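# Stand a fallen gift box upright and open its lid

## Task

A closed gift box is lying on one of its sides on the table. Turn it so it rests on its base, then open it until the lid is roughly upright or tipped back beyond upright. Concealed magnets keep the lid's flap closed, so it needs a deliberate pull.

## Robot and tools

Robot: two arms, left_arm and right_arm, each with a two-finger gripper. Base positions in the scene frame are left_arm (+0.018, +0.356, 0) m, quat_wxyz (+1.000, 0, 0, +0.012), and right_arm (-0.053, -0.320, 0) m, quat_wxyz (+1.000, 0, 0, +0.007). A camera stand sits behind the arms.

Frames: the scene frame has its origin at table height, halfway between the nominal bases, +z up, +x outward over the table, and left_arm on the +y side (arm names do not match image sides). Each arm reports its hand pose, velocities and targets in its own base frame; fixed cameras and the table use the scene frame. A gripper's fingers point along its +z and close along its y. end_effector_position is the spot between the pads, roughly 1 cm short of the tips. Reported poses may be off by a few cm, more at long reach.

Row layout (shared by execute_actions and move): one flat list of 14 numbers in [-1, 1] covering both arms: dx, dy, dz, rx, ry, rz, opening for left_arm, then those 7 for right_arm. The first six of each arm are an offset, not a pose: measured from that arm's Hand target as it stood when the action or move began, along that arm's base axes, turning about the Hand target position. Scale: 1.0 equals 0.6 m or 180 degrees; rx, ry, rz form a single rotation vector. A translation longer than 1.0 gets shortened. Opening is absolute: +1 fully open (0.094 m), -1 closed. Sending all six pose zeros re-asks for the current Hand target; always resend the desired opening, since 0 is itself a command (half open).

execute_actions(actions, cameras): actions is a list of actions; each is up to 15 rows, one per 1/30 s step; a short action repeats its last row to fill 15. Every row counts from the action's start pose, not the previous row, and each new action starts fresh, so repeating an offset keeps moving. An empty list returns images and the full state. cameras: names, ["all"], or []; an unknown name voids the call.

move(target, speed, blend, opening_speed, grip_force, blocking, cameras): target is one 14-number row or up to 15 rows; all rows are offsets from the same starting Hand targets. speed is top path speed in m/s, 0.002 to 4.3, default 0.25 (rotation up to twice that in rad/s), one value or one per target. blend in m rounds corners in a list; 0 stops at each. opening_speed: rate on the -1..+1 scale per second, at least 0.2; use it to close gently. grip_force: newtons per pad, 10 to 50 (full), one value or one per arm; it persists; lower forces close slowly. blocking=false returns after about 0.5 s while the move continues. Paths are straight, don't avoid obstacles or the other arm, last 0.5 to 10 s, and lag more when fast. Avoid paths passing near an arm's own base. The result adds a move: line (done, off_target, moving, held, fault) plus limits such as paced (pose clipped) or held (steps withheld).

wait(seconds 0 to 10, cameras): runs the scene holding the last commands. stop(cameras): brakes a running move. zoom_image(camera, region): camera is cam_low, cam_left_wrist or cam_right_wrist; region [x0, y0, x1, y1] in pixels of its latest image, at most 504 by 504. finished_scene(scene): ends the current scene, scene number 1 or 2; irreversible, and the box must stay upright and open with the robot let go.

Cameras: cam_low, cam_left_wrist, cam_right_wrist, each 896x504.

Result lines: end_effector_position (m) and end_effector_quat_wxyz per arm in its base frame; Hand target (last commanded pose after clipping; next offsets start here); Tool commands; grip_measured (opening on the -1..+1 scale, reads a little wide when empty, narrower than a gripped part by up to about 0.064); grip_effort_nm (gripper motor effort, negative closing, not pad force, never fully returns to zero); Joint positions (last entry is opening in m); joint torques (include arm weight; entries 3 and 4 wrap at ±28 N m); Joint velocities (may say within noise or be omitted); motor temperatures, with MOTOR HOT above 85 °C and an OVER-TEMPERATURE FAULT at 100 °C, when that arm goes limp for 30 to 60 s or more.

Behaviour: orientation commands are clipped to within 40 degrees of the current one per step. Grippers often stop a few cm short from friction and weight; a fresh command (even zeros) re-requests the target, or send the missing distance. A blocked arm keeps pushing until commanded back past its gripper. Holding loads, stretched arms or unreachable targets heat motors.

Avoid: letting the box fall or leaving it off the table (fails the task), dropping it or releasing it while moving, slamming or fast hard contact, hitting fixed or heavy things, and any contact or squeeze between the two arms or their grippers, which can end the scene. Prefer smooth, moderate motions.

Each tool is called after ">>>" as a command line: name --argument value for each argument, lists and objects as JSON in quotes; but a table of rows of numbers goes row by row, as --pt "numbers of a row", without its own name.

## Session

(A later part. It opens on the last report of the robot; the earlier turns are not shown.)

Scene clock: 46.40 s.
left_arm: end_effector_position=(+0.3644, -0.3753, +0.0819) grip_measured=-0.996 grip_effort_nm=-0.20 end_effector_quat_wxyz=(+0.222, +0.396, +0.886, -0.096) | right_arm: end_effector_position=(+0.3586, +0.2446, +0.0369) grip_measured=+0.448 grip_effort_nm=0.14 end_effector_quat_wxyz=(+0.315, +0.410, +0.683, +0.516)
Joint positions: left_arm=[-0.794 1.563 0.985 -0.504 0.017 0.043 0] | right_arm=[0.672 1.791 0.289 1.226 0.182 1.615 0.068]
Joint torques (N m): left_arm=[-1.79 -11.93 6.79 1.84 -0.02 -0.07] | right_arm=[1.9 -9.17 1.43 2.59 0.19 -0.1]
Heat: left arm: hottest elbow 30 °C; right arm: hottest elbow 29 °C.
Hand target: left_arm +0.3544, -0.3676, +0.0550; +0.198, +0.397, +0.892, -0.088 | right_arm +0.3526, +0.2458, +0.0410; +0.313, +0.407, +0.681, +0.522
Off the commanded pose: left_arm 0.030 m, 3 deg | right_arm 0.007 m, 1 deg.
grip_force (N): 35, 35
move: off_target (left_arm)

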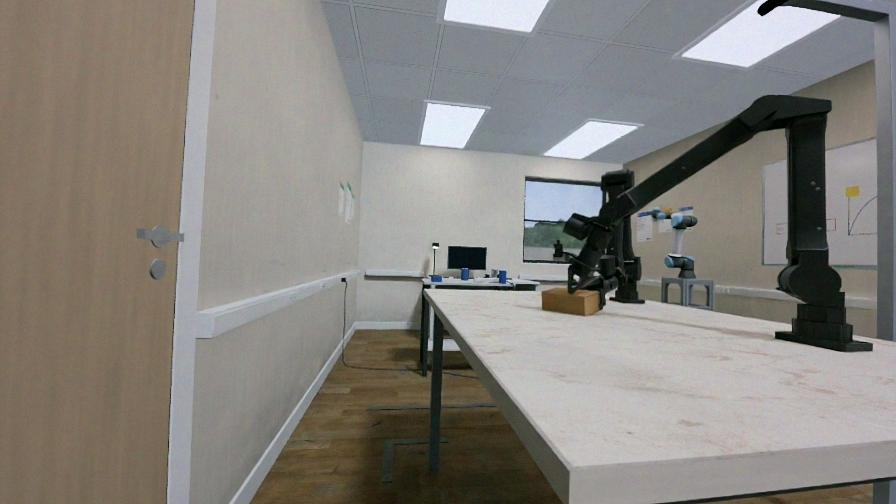

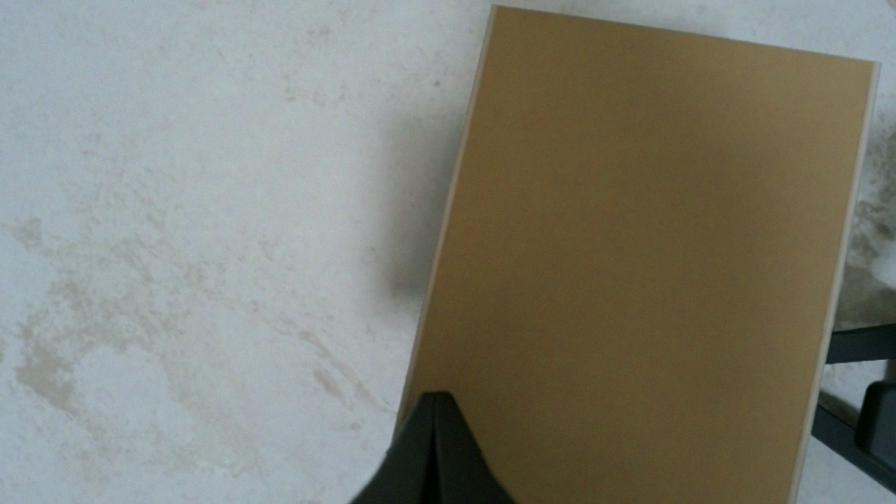

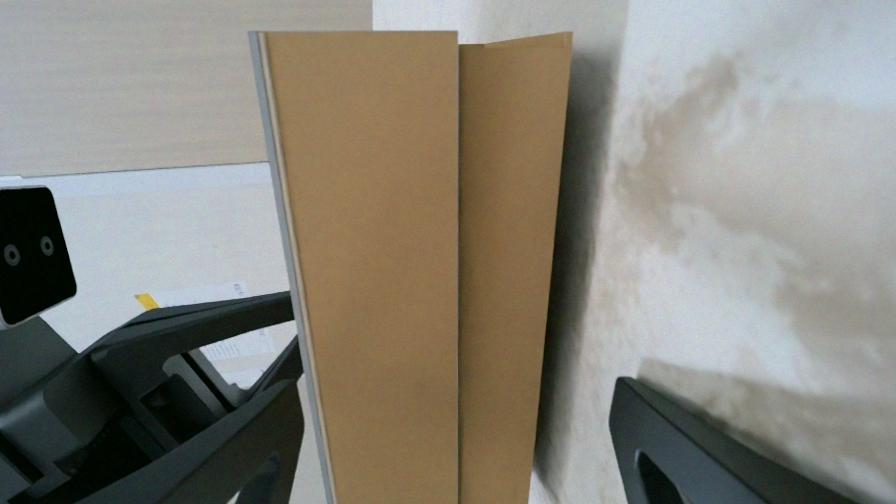

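>>> move --pt "0.0093 0.0127 0.1417 0 0 0 -1 0 0 0.004 0 0 0 0.45" --pt "-0.085 0.1247 0.0183 -0.1133 -0.0806 -0.0715 -1 0 0 0.012 0 0 0 0.064" --cameras '["all"]' --speed '[0.12,0.2]' --blend '[0.02,0]'

>>> zoom_image --camera "cam_right_wrist" --region '[250, 200, 650, 504]'

Scene clock: 54.17 s.
left_arm: end_effector_position=(+0.2979, -0.2931, +0.0592) grip_measured=-0.996 grip_effort_nm=-0.20 end_effector_quat_wxyz=(+0.349, +0.460, +0.788, -0.215) | right_arm: end_effector_position=(+0.3581, +0.2446, +0.0460) grip_measured=+0.066 grip_effort_nm=-0.10 end_effector_quat_wxyz=(+0.316, +0.408, +0.679, +0.522)
Joint positions: left_arm=[-0.644 1.315 0.464 0.075 0.322 0.278 0] | right_arm=[0.673 1.758 0.283 1.213 0.182 1.615 0.05]
Joint torques (N m): left_arm=[-0.73 -9.05 7.84 2.92 0.27 0.1] | right_arm=[1.96 -9.64 1.89 1.48 0.19 -0.11]
Heat: left arm: hottest elbow 30 °C; right arm: hottest elbow 28 °C.
Hand target: left_arm +0.3034, -0.2928, +0.0659; +0.364, +0.460, +0.781, -0.214 | right_arm +0.3526, +0.2459, +0.0482; +0.313, +0.407, +0.681, +0.522
Off the commanded pose: left_arm 0.009 m, 2 deg | right_arm 0.006 m, 0 deg.
grip_force (N): 35, 35
move: done

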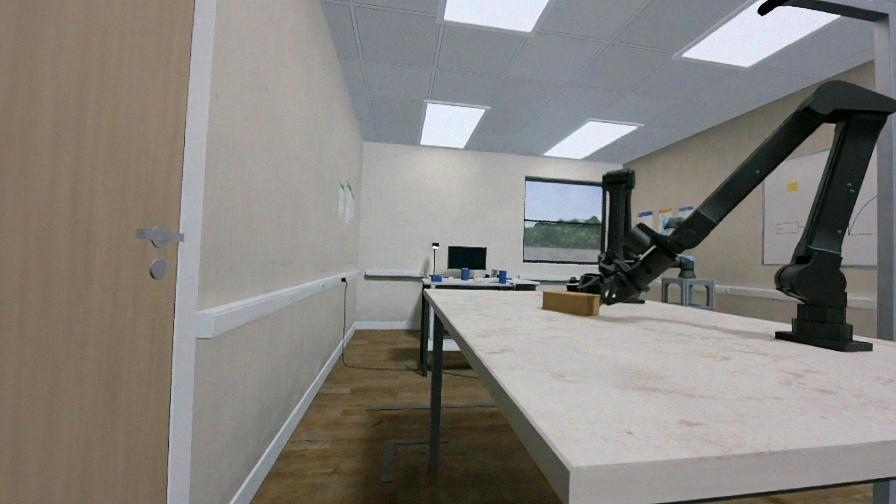

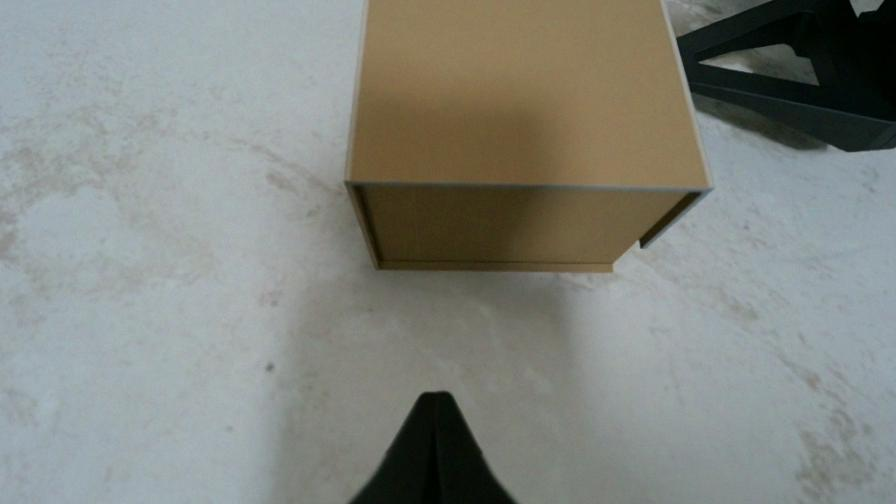

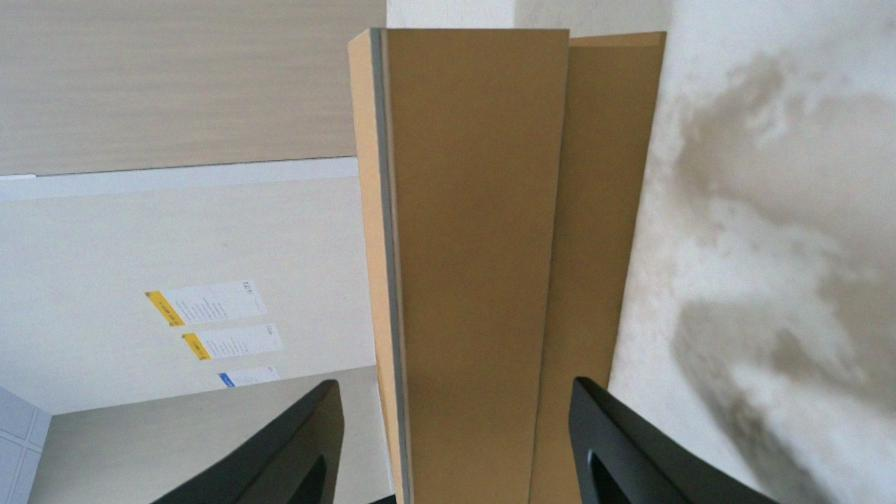

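Scaled by 1.260.

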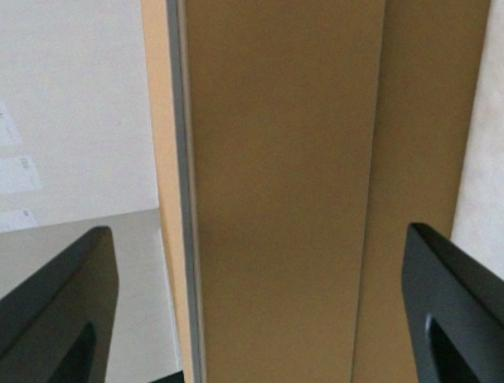

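>>> move --pt "0 0 0 0 0 0 -1 0 0 -0.0150 0 0 0 0.064" --pt "0 0 0 0 0 0 -1 0.0582 0.0308 -0.0128 0 0 0 0.064" --cameras '["cam_left_wrist","cam_right_wrist"]' --speed 0.06

>>> zoom_image --camera "cam_right_wrist" --region '[250, 200, 650, 504]'

Scene clock: 57.60 s.
left_arm: end_effector_position=(+0.2979, -0.2931, +0.0592) grip_measured=-0.996 grip_effort_nm=-0.20 end_effector_quat_wxyz=(+0.349, +0.460, +0.788, -0.215) | right_arm: end_effector_position=(+0.3775, +0.2623, +0.0459) grip_measured=+0.066 grip_effort_nm=-0.09 end_effector_quat_wxyz=(+0.312, +0.404, +0.680, +0.527)
Joint positions: left_arm=[-0.644 1.315 0.464 0.075 0.322 0.278 0] | right_arm=[0.67 1.782 0.351 1.175 0.164 1.615 0.05]
Joint torques (N m): left_arm=[-0.73 -9.05 7.87 2.91 0.28 0.11] | right_arm=[0.15 -7.59 5.57 1.46 -0.1 -0.18]
Heat: left arm: hottest elbow 30 °C; right arm: hottest elbow 28 °C.
Hand target: left_arm +0.3034, -0.2928, +0.0659; +0.364, +0.460, +0.781, -0.214 | right_arm +0.3875, +0.2643, +0.0405; +0.313, +0.407, +0.681, +0.522
Off the commanded pose: left_arm 0.009 m, 2 deg | right_arm 0.012 m, 1 deg.
grip_force (N): 35, 35
move: off_target (right_arm)
Images, in order (width x height): cam_left_wrist 896x504, cam_right_wrist 896x504.

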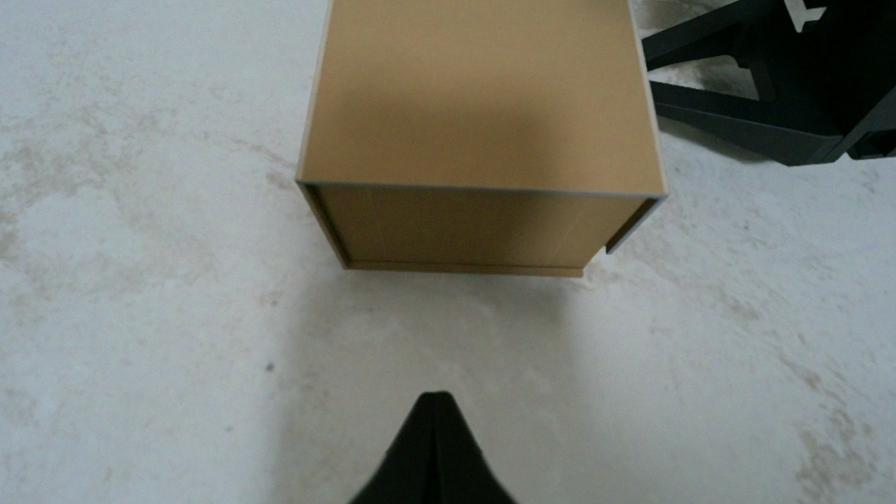

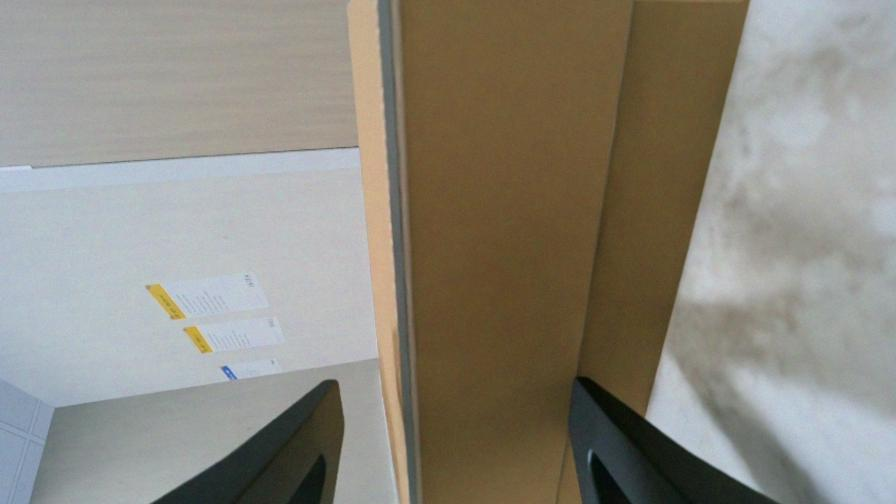

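Scaled by 1.260.

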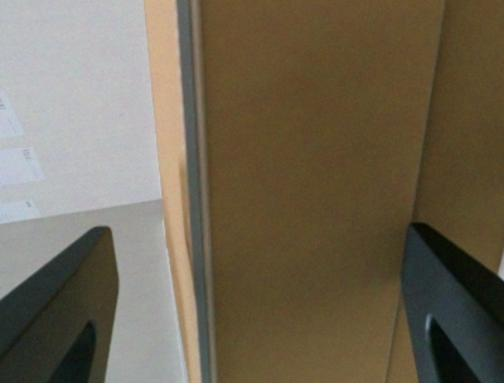

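>>> move --target '[0,0,0,0,0,0,-1, -0.0442,-0.0235,-0.0140,0,0,0,0.064]' --cameras '["cam_right_wrist"]' --speed 0.08

Scene clock: 59.80 s.
left_arm: end_effector_position=(+0.2979, -0.2931, +0.0592) grip_measured=-0.996 grip_effort_nm=-0.20 end_effector_quat_wxyz=(+0.349, +0.460, +0.788, -0.215) | right_arm: end_effector_position=(+0.3660, +0.2506, +0.0379) grip_measured=+0.066 grip_effort_nm=-0.09 end_effector_quat_wxyz=(+0.315, +0.407, +0.679, +0.524)
Joint positions: left_arm=[-0.644 1.315 0.464 0.075 0.322 0.278 0] | right_arm=[0.67 1.812 0.312 1.241 0.175 1.615 0.05]
Joint torques (N m): left_arm=[-0.79 -9 7.87 2.91 0.27 0.11] | right_arm=[1.67 -7.18 1.81 3.07 0.19 -0.12]
Heat: left arm: hottest elbow 29 °C; right arm: hottest elbow 28 °C.
Hand target: left_arm +0.3034, -0.2928, +0.0659; +0.364, +0.460, +0.781, -0.214 | right_arm +0.3609, +0.2502, +0.0320; +0.313, +0.407, +0.681, +0.522
Off the commanded pose: left_arm 0.009 m, 2 deg | right_arm 0.008 m, 0 deg.
grip_force (N): 35, 35
move: done
Images, in order (width x height): cam_right_wrist 896x504.

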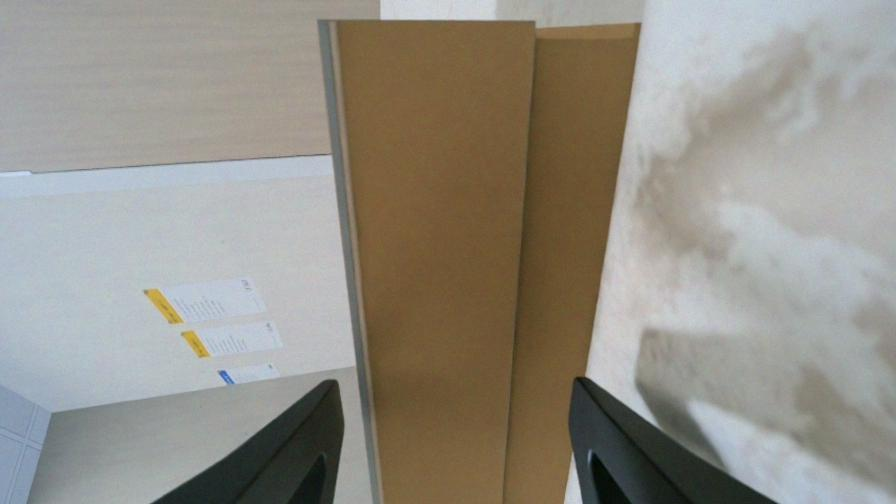

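>>> move --target '[0,0,0,0,0,0,-1, 0.0558,0.0307,0.0108,0,0,0,0.064]' --cameras '["cam_left_wrist","cam_right_wrist"]' --speed 0.06

>>> zoom_image --camera "cam_right_wrist" --region '[250, 200, 650, 504]'

Scene clock: 61.83 s.
left_arm: end_effector_position=(+0.2979, -0.2931, +0.0592) grip_measured=-0.996 grip_effort_nm=-0.20 end_effector_quat_wxyz=(+0.349, +0.460, +0.788, -0.215) | right_arm: end_effector_position=(+0.3833, +0.2662, +0.0374) grip_measured=+0.066 grip_effort_nm=-0.09 end_effector_quat_wxyz=(+0.309, +0.405, +0.684, +0.522)
Joint positions: left_arm=[-0.644 1.315 0.464 0.075 0.322 0.278 0] | right_arm=[0.668 1.812 0.374 1.167 0.16 1.615 0.05]
Joint torques (N m): left_arm=[-0.85 -9.05 7.87 2.92 0.27 0.11] | right_arm=[0.09 -8.88 5.52 1.52 -0.09 -0.19]
Heat: left arm: hottest elbow 29 °C; right arm: hottest elbow 28 °C.
Hand target: left_arm +0.3034, -0.2928, +0.0659; +0.364, +0.460, +0.781, -0.214 | right_arm +0.3944, +0.2686, +0.0385; +0.313, +0.407, +0.681, +0.522
Off the commanded pose: left_arm 0.009 m, 2 deg | right_arm 0.011 m, 1 deg.
grip_force (N): 35, 35
move: off_target (right_arm)
Images, in order (width x height): cam_left_wrist 896x504, cam_right_wrist 896x504.

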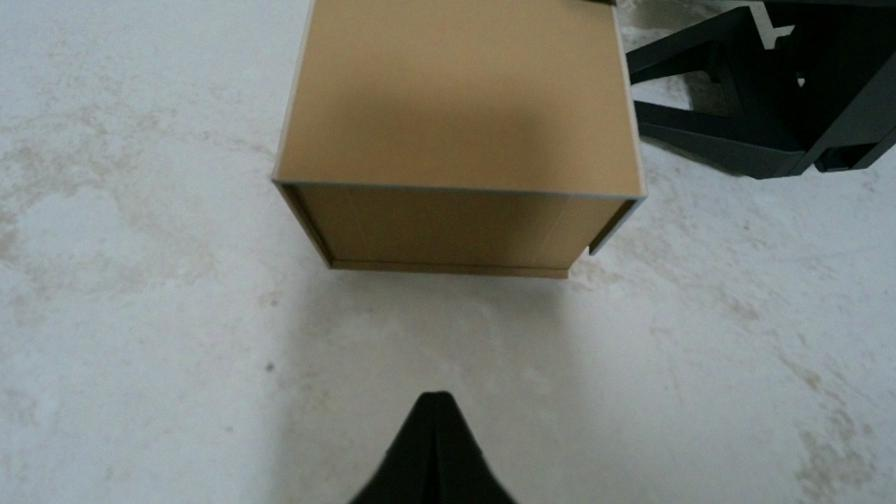

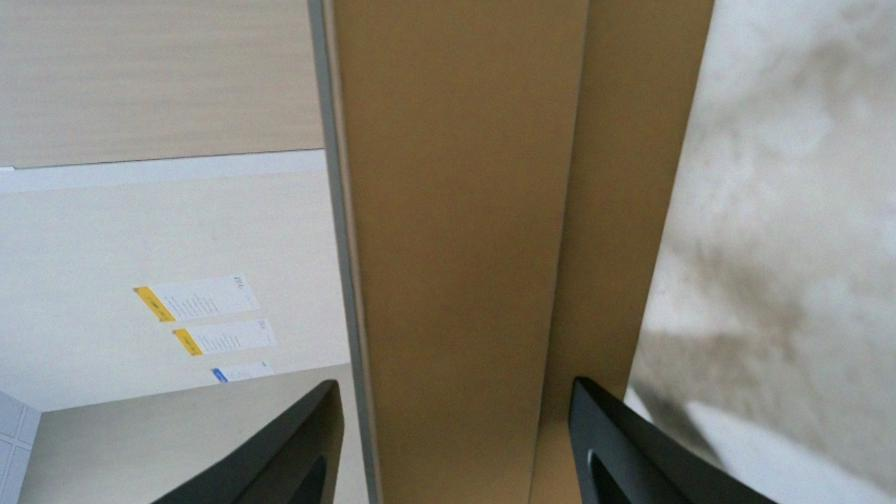

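Scaled by 1.260.

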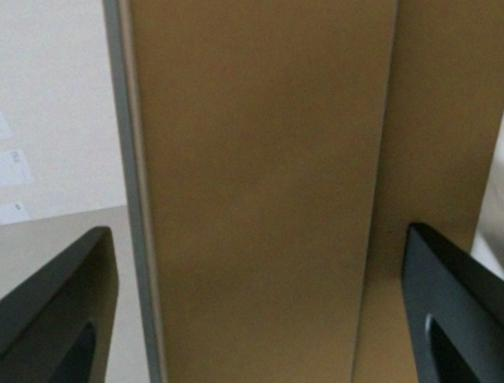

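>>> move --target '[0.0080,-0.0600,-0.0200,0,0,0,-1, 0,0,0,0,0,0,-0.35]' --cameras '["cam_left_wrist","cam_right_wrist"]' --speed 0.08 --grip_force 30

>>> zoom_image --camera "cam_right_wrist" --region '[250, 200, 650, 504]'

Scene clock: 64.50 s.
left_arm: end_effector_position=(+0.2900, -0.3090, +0.0363) grip_measured=-0.996 grip_effort_nm=-0.20 end_effector_quat_wxyz=(+0.339, +0.463, +0.792, -0.208) | right_arm: end_effector_position=(+0.3853, +0.2675, +0.0389) grip_measured=-0.211 grip_effort_nm=-0.62 end_effector_quat_wxyz=(+0.310, +0.405, +0.682, +0.524)
Joint positions: left_arm=[-0.707 1.399 0.464 0.146 0.269 0.24 0] | right_arm=[0.667 1.812 0.38 1.167 0.16 1.615 0.037]
Joint torques (N m): left_arm=[-2.26 -8 11.67 2.88 0.02 -0.1] | right_arm=[0.09 -8.88 5.12 1.48 -0.09 -0.18]
Heat: left arm: hottest elbow 29 °C; right arm: hottest elbow 28 °C.
Hand target: left_arm +0.3083, -0.3288, +0.0540; +0.364, +0.460, +0.781, -0.214 | right_arm +0.3944, +0.2685, +0.0385; +0.313, +0.407, +0.681, +0.522
Off the commanded pose: left_arm 0.032 m, 3 deg | right_arm 0.009 m, 0 deg.
grip_force (N): 30, 30
move: off_target (left_arm)
Images, in order (width x height): cam_left_wrist 896x504, cam_right_wrist 896x504.

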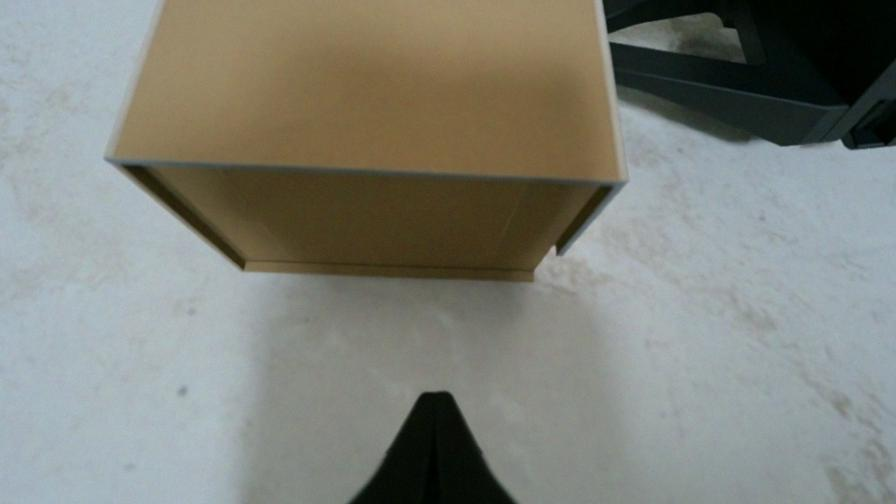

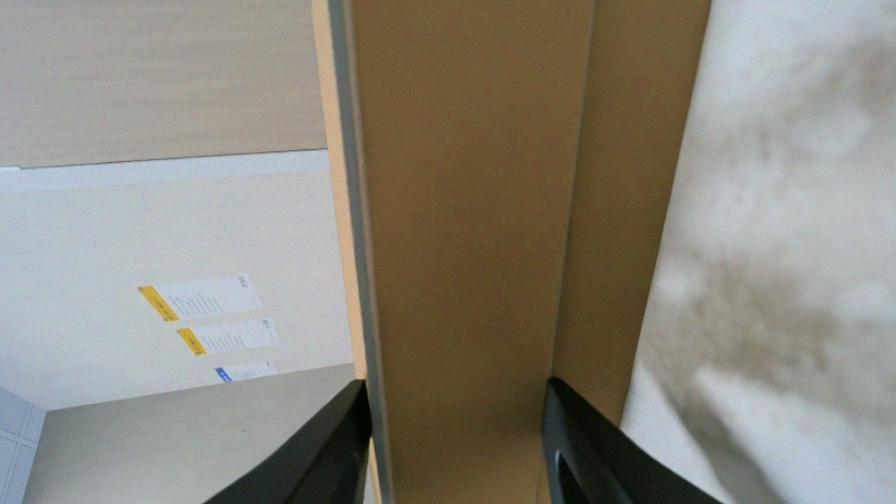

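Scaled by 1.260.

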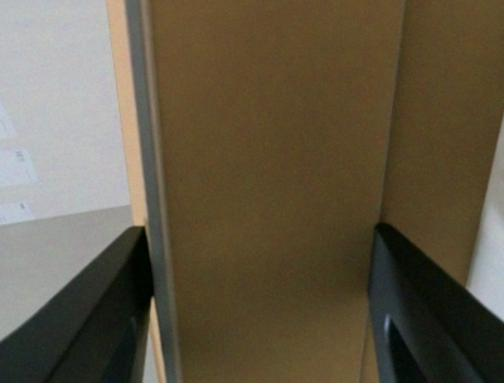

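>>> move --pt "0.0233 -0.0442 -0.0050 0 0 0 -1 0 0 0 0 0 0 -0.35" --pt "0.0383 -0.0720 -0.0350 0 0 0 -1 0 0 0 0 0 0 -0.35" --cameras '["cam_left_wrist","cam_right_wrist"]' --speed 0.06 --blend '[0.005,0]'

Scene clock: 66.87 s.
left_arm: end_effector_position=(+0.3154, -0.3478, +0.0228) grip_measured=-0.996 grip_effort_nm=-0.20 end_effector_quat_wxyz=(+0.345, +0.461, +0.791, -0.207) | right_arm: end_effector_position=(+0.3893, +0.2623, +0.0393) grip_measured=-0.213 grip_effort_nm=-0.64 end_effector_quat_wxyz=(+0.315, +0.410, +0.679, +0.521)
Joint positions: left_arm=[-0.747 1.55 0.564 0.218 0.233 0.207 0] | right_arm=[0.655 1.812 0.381 1.167 0.166 1.616 0.037]
Joint torques (N m): left_arm=[-2.84 -8.64 11.78 2.97 0.01 -0.08] | right_arm=[1.14 -8.88 5.05 1.47 -0.35 -0.19]
Heat: left arm: hottest elbow 29 °C; right arm: hottest elbow 28 °C.
Hand target: left_arm +0.3311, -0.3720, +0.0329; +0.364, +0.460, +0.781, -0.214 | right_arm +0.3945, +0.2685, +0.0385; +0.313, +0.407, +0.681, +0.522
Off the commanded pose: left_arm 0.031 m, 3 deg | right_arm 0.008 m, 1 deg.
grip_force (N): 30, 30
move: off_target (left_arm)
Images, in order (width x height): cam_left_wrist 896x504, cam_right_wrist 896x504.

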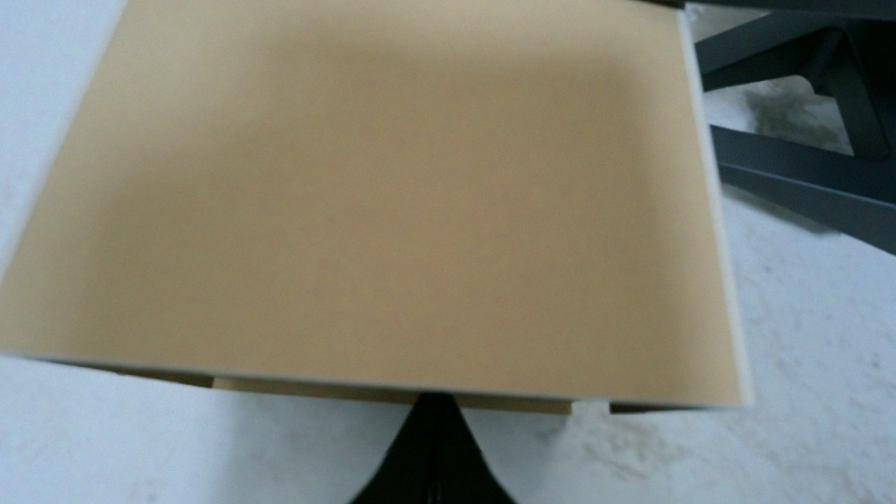

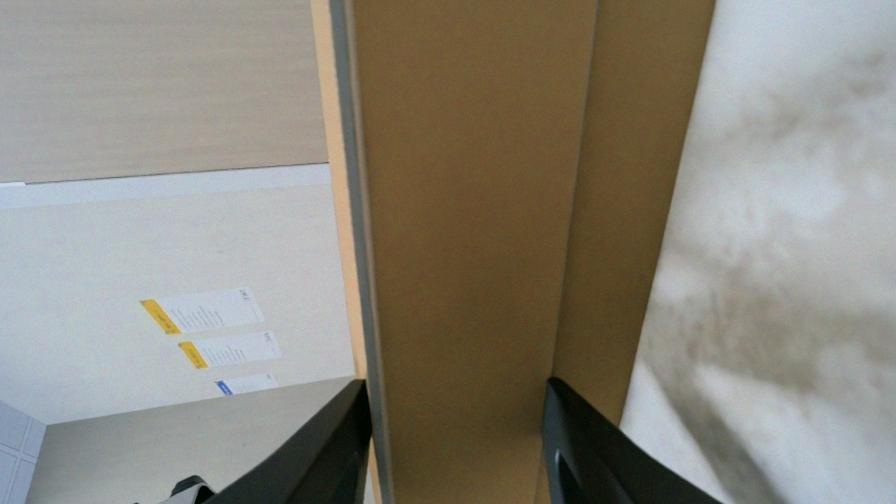

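>>> move --target '[0.004,-0.0073,-0.02,0,0,0,-1, -0.0108,-0.0115,0.0533,-0.0394,0.0734,0,-0.38]' --cameras '["all"]' --speed 0.05

>>> zoom_image --camera "cam_low" --region '[530, 220, 660, 330]'

Scene clock: 71.43 s.
left_arm: end_effector_position=(+0.3217, -0.3589, +0.0226) grip_measured=-0.996 grip_effort_nm=-0.20 end_effector_quat_wxyz=(+0.359, +0.461, +0.783, -0.212) | right_arm: end_effector_position=(+0.3857, +0.2525, +0.0669) grip_measured=-0.242 grip_effort_nm=-0.64 end_effector_quat_wxyz=(+0.267, +0.449, +0.738, +0.427)
Joint positions: left_arm=[-0.756 1.584 0.58 0.269 0.233 0.205 0] | right_arm=[0.637 1.456 0.439 0.493 0.15 1.644 0.036]
Joint torques (N m): left_arm=[-2.49 -7.77 11 2.66 -0.12 -0.12] | right_arm=[1.55 -7.88 8.66 0.64 -0.83 -0.12]
Heat: left arm: hottest elbow 30 °C; right arm: hottest elbow 28 °C.
Hand target: left_arm +0.3336, -0.3764, +0.0210; +0.364, +0.460, +0.781, -0.214 | right_arm +0.3880, +0.2617, +0.0706; +0.257, +0.444, +0.743, +0.429
Off the commanded pose: left_arm 0.021 m, 1 deg | right_arm 0.010 m, 1 deg.
grip_force (N): 30, 30
move: off_target (left_arm)

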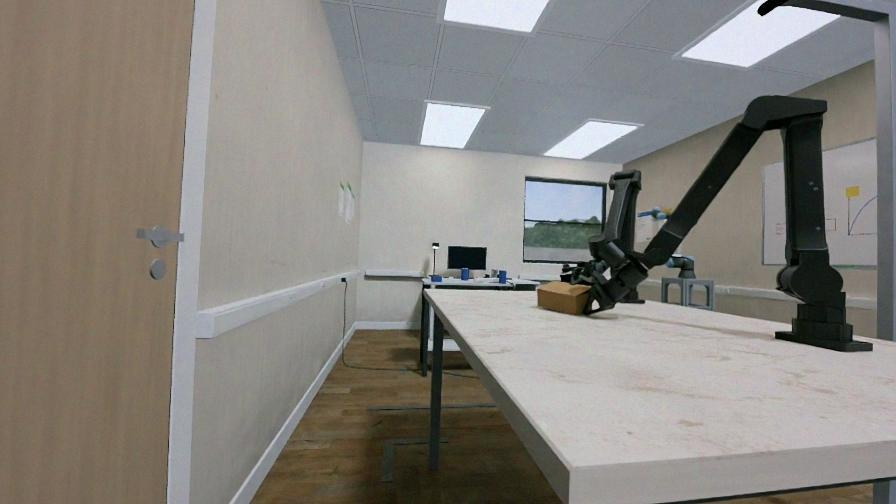

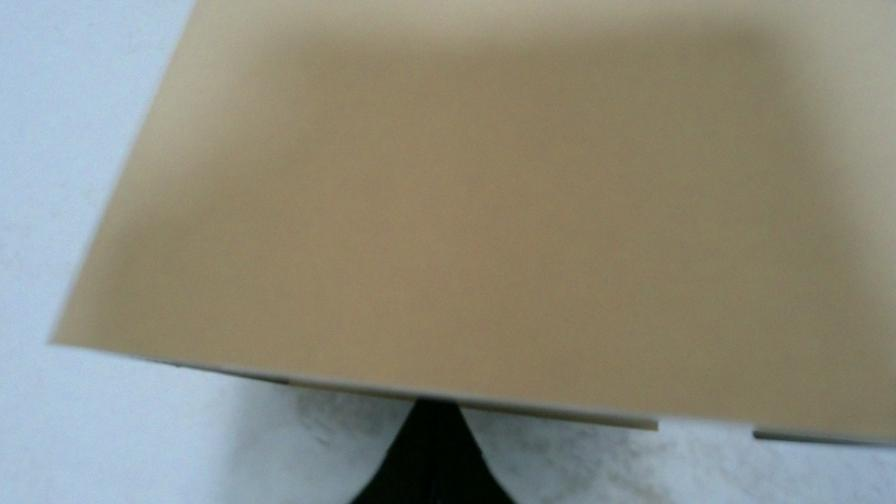

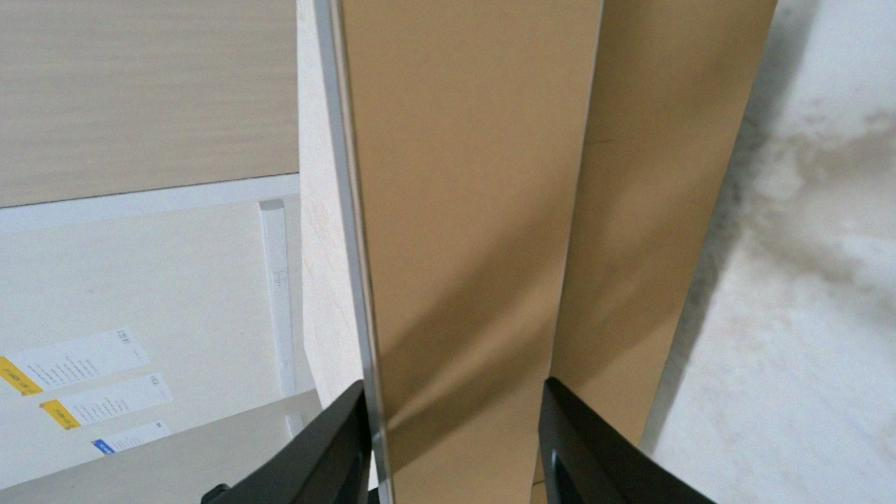

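Scaled by 3.877.

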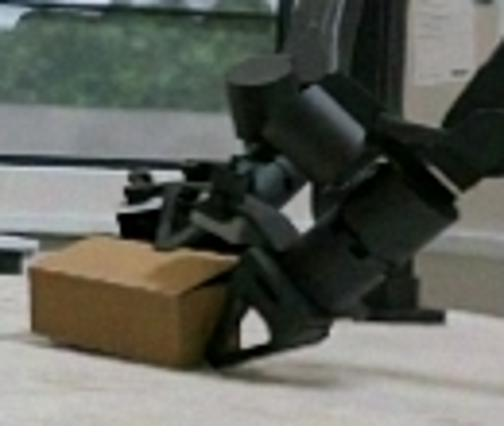

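>>> zoom_image --camera "cam_right_wrist" --region '[300, 0, 800, 504]'

>>> zoom_image --camera "cam_low" --region '[530, 270, 600, 320]'

Scaled by 1.000.

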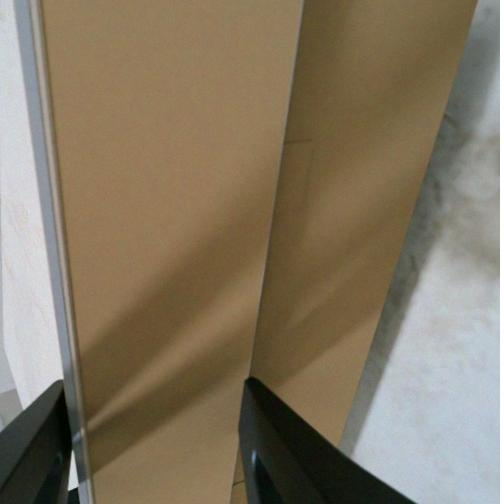

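Scaled by 7.200.

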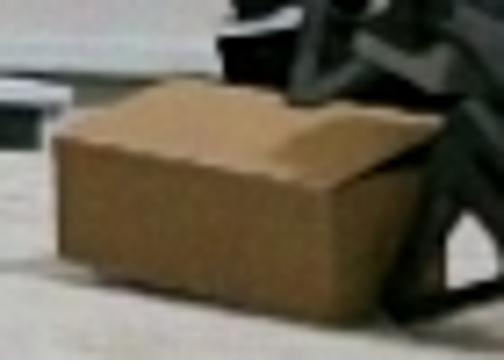

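>>> move --target '[0.002,-0.0037,-0.02,0,0,0,-1, -0.0018,-0.0142,0.0250,-0.0184,0.0343,0,-0.38]' --cameras '["all"]' --speed 0.05

>>> zoom_image --camera "cam_low" --region '[530, 270, 600, 320]'

Scene clock: 75.60 s.
left_arm: end_effector_position=(+0.3278, -0.3661, +0.0221) grip_measured=-0.996 grip_effort_nm=-0.20 end_effector_quat_wxyz=(+0.372, +0.460, +0.777, -0.215) | right_arm: end_effector_position=(+0.3857, +0.2451, +0.0828) grip_measured=-0.264 grip_effort_nm=-0.64 end_effector_quat_wxyz=(+0.241, +0.464, +0.761, +0.383)
Joint positions: left_arm=[-0.758 1.613 0.589 0.32 0.233 0.204 0] | right_arm=[0.613 1.347 0.504 0.207 0.121 1.647 0.035]
Joint torques (N m): left_arm=[-2.55 -6.95 10.13 2.29 -0.2 -0.12] | right_arm=[1.49 -7.3 9.78 0.46 -0.84 -0.16]
Heat: left arm: hottest elbow 30 °C; right arm: hottest elbow 29 °C.
Hand target: left_arm +0.3347, -0.3786, +0.0089; +0.364, +0.460, +0.781, -0.214 | right_arm +0.3869, +0.2532, +0.0855; +0.229, +0.459, +0.768, +0.383
Off the commanded pose: left_arm 0.019 m, 1 deg | right_arm 0.009 m, 2 deg.
grip_force (N): 30, 30
move: off_target (left_arm)

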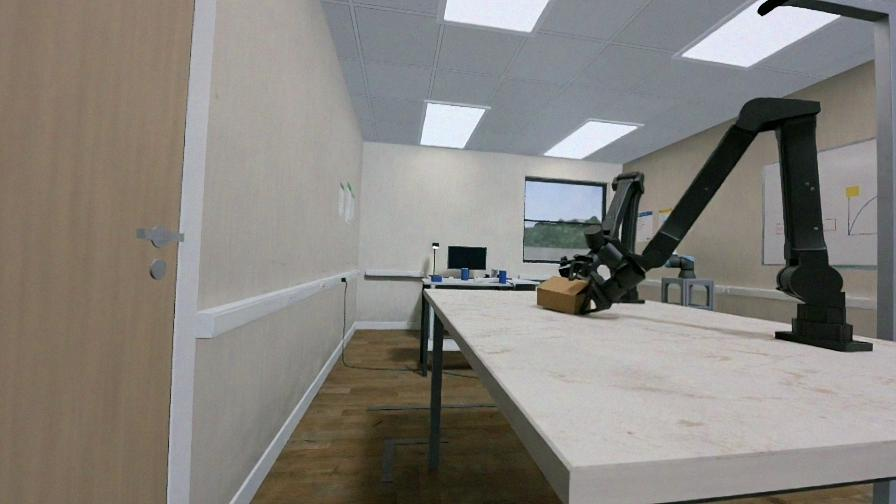

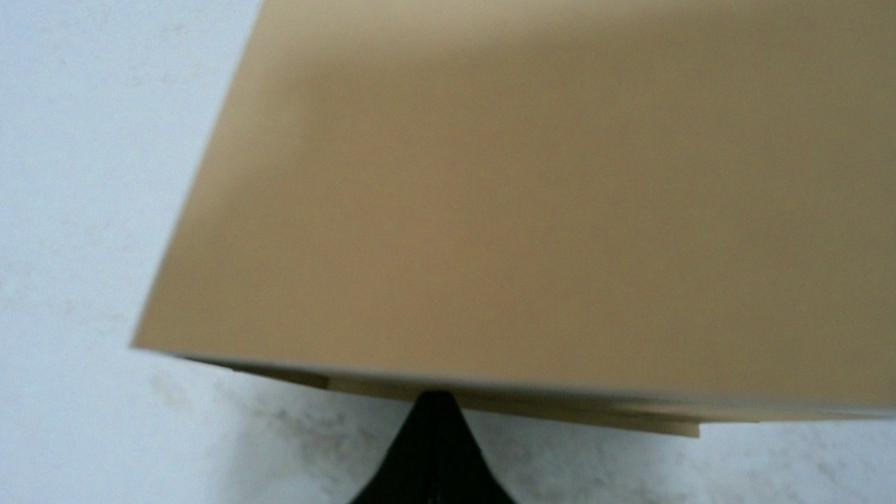

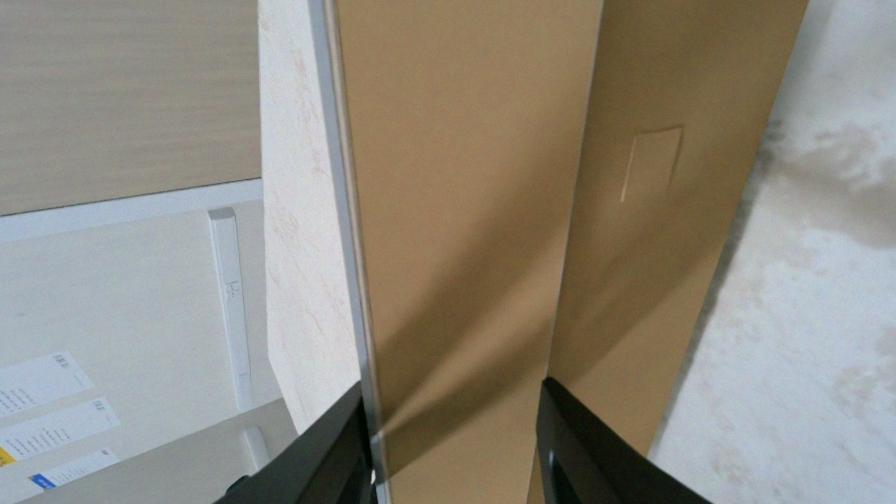

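Scaled by 7.200.

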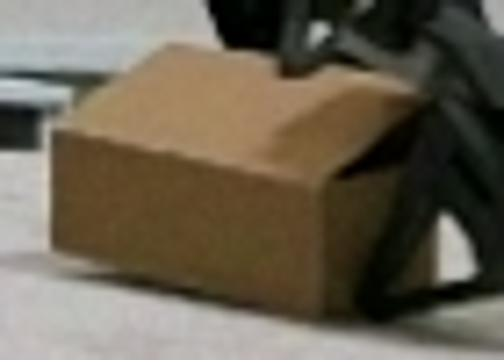

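>>> move --pt "-0.1115 0.2068 0.0677 0 0 0 -1 -0.002 -0.0135 -0.02 0 0 0 -0.38" --pt "-0.1115 0.2068 0.0677 0 0 0 -1 0.0172 -0.0032 0.0245 -0.0489 0.0923 0 -0.38" --pt "-0.1115 0.2068 0.0677 0 0 0 -1 0.0462 0.012 0.063 -0.1009 0.1906 0 -0.38" --cameras '["all"]' --speed '[0.12,0.12,0.12]' --blend '[0.005,0.01,0]'

>>> zoom_image --camera "cam_low" --region '[530, 250, 620, 330]'

Scene clock: 82.40 s.
left_arm: end_effector_position=(+0.2661, -0.2570, +0.0450) grip_measured=-0.996 grip_effort_nm=-0.19 end_effector_quat_wxyz=(+0.359, +0.460, +0.783, -0.216) | right_arm: end_effector_position=(+0.3957, +0.2540, +0.1122) grip_measured=-0.266 grip_effort_nm=-0.64 end_effector_quat_wxyz=(+0.058, +0.510, +0.852, +0.099)
Joint positions: left_arm=[-0.604 1.226 0.32 0.143 0.351 0.307 0] | right_arm=[0.578 1.51 1.08 -0.912 0.017 1.655 0.034]
Joint torques (N m): left_arm=[-0.67 -7.77 7.49 1.65 0.29 0.1] | right_arm=[0.15 -9.7 14.02 0.12 0.02 -0.22]
Heat: left arm: hottest elbow 29 °C; right arm: hottest elbow 29 °C.
Hand target: left_arm +0.2678, -0.2545, +0.0495; +0.364, +0.460, +0.781, -0.214 | right_arm +0.4146, +0.2604, +0.1234; +0.062, +0.510, +0.851, +0.107
Off the commanded pose: left_arm 0.006 m, 1 deg | right_arm 0.023 m, 1 deg.
grip_force (N): 30, 30
move: off_target (right_arm)

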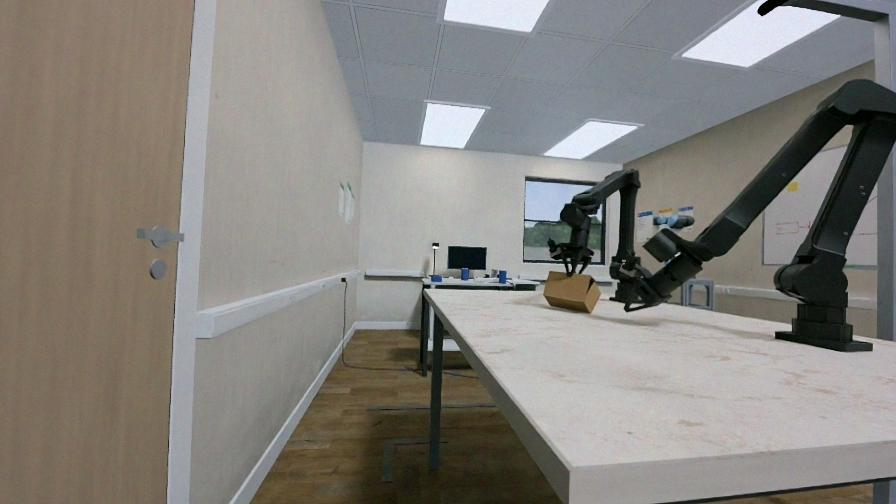

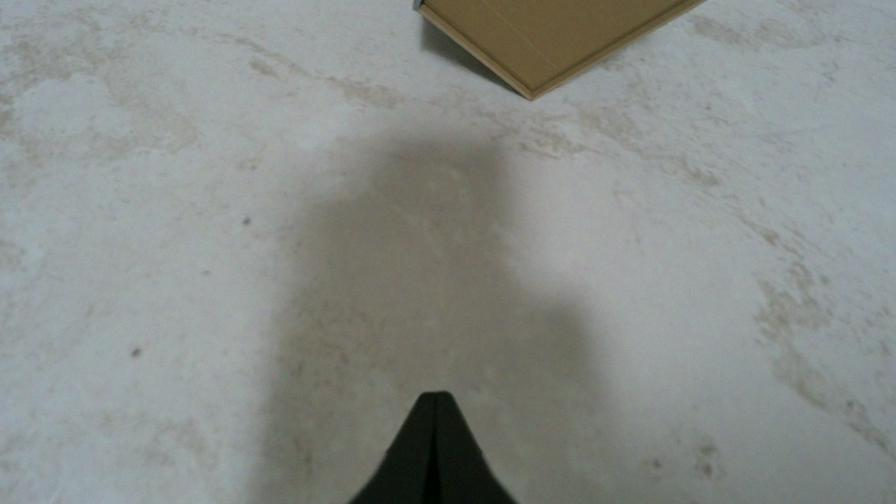

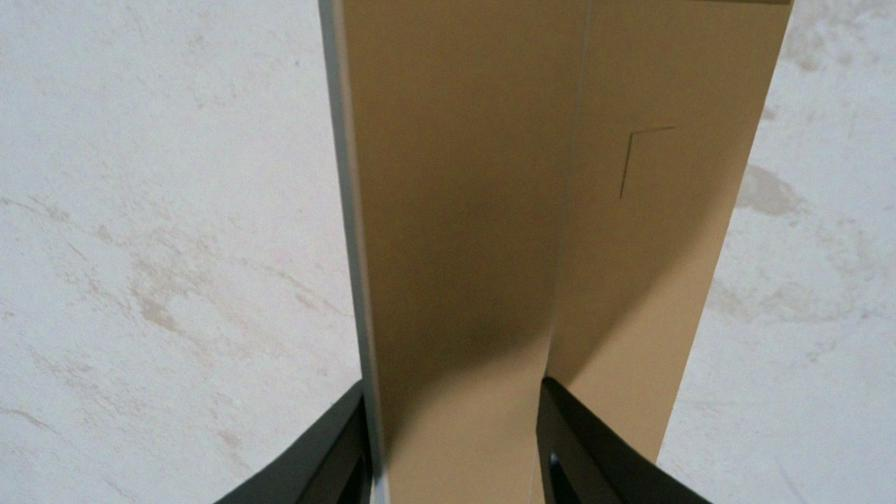

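Scaled by 5.600.

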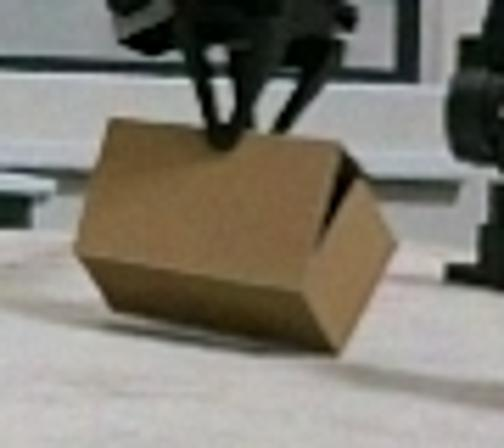

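>>> move --pt "0.03 -0.05 0.0042 -0.0585 -0.0325 0.0026 -1 -0.029 -0.0152 -0.0387 0.052 -0.0983 0 -0.38" --pt "0.0818 -0.1423 0.0042 -0.0585 -0.0325 0.0026 -1 -0.0482 -0.0255 -0.0860 0.1009 -0.1906 0 -0.38" --cameras '["all"]' --speed '[0.12,0.1]' --blend '[0.01,0]'

>>> zoom_image --camera "cam_low" --region '[530, 250, 620, 330]'

Scene clock: 90.87 s.
left_arm: end_effector_position=(+0.3039, -0.3240, +0.0400) grip_measured=-0.996 grip_effort_nm=-0.20 end_effector_quat_wxyz=(+0.428, +0.434, +0.751, -0.254) | right_arm: end_effector_position=(+0.3903, +0.2433, +0.0823) grip_measured=-0.266 grip_effort_nm=-0.64 end_effector_quat_wxyz=(+0.229, +0.466, +0.761, +0.389)
Joint positions: left_arm=[-0.696 1.527 0.402 0.566 0.313 0.179 0] | right_arm=[0.589 1.354 0.511 0.207 0.081 1.647 0.034]
Joint torques (N m): left_arm=[-2.32 -8.41 9.47 2.92 0 -0.1] | right_arm=[1.9 -5.95 6.67 2.69 0.28 -0.28]
Heat: left arm: hottest elbow 29 °C; right arm: hottest elbow 30 °C.
Hand target: left_arm +0.3169, -0.3399, +0.0521; +0.445, +0.432, +0.740, -0.260 | right_arm +0.3857, +0.2451, +0.0719; +0.229, +0.459, +0.768, +0.383
Off the commanded pose: left_arm 0.024 m, 2 deg | right_arm 0.012 m, 1 deg.
grip_force (N): 30, 30
move: off_target (left_arm, right_arm)

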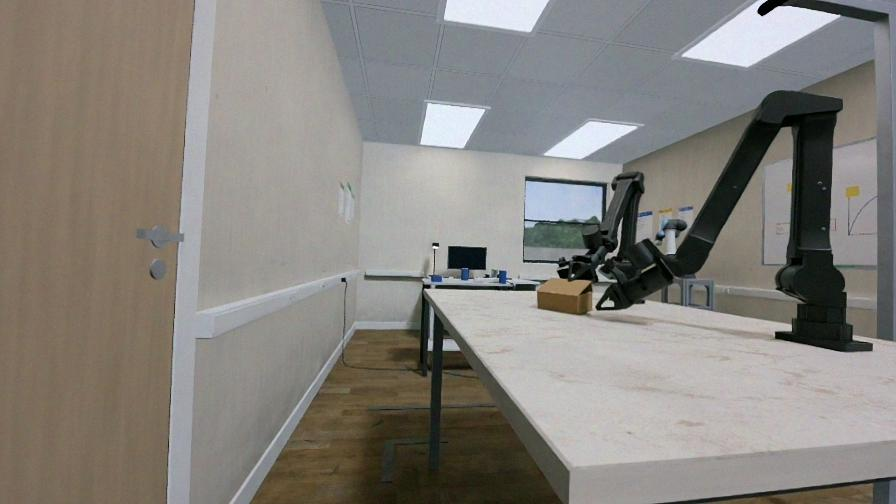

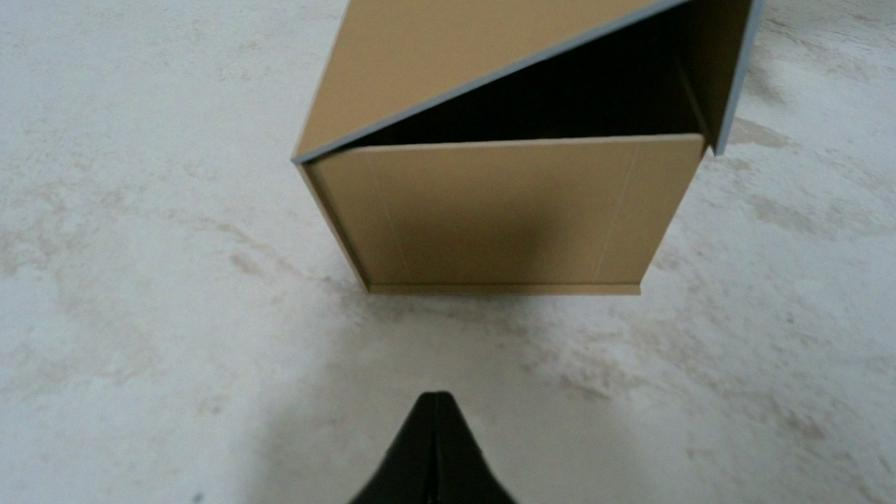

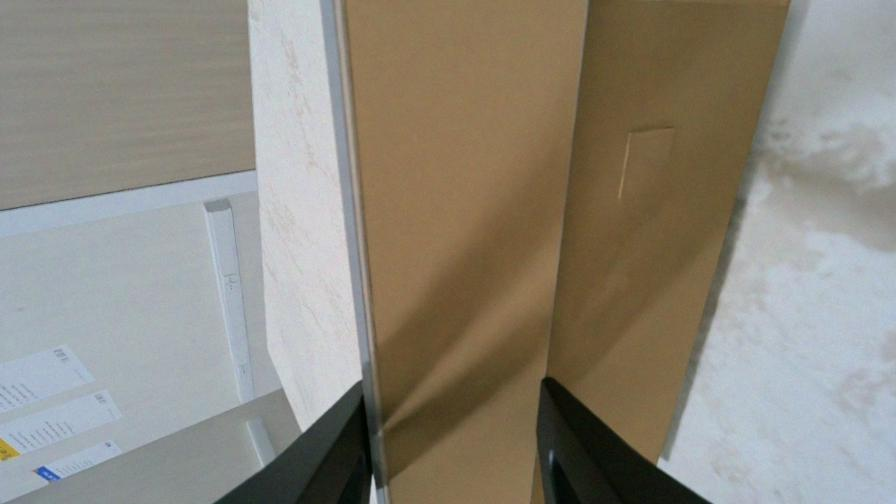

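Scaled by 5.600.

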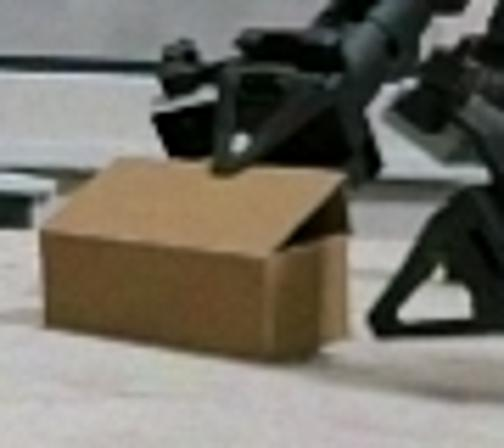

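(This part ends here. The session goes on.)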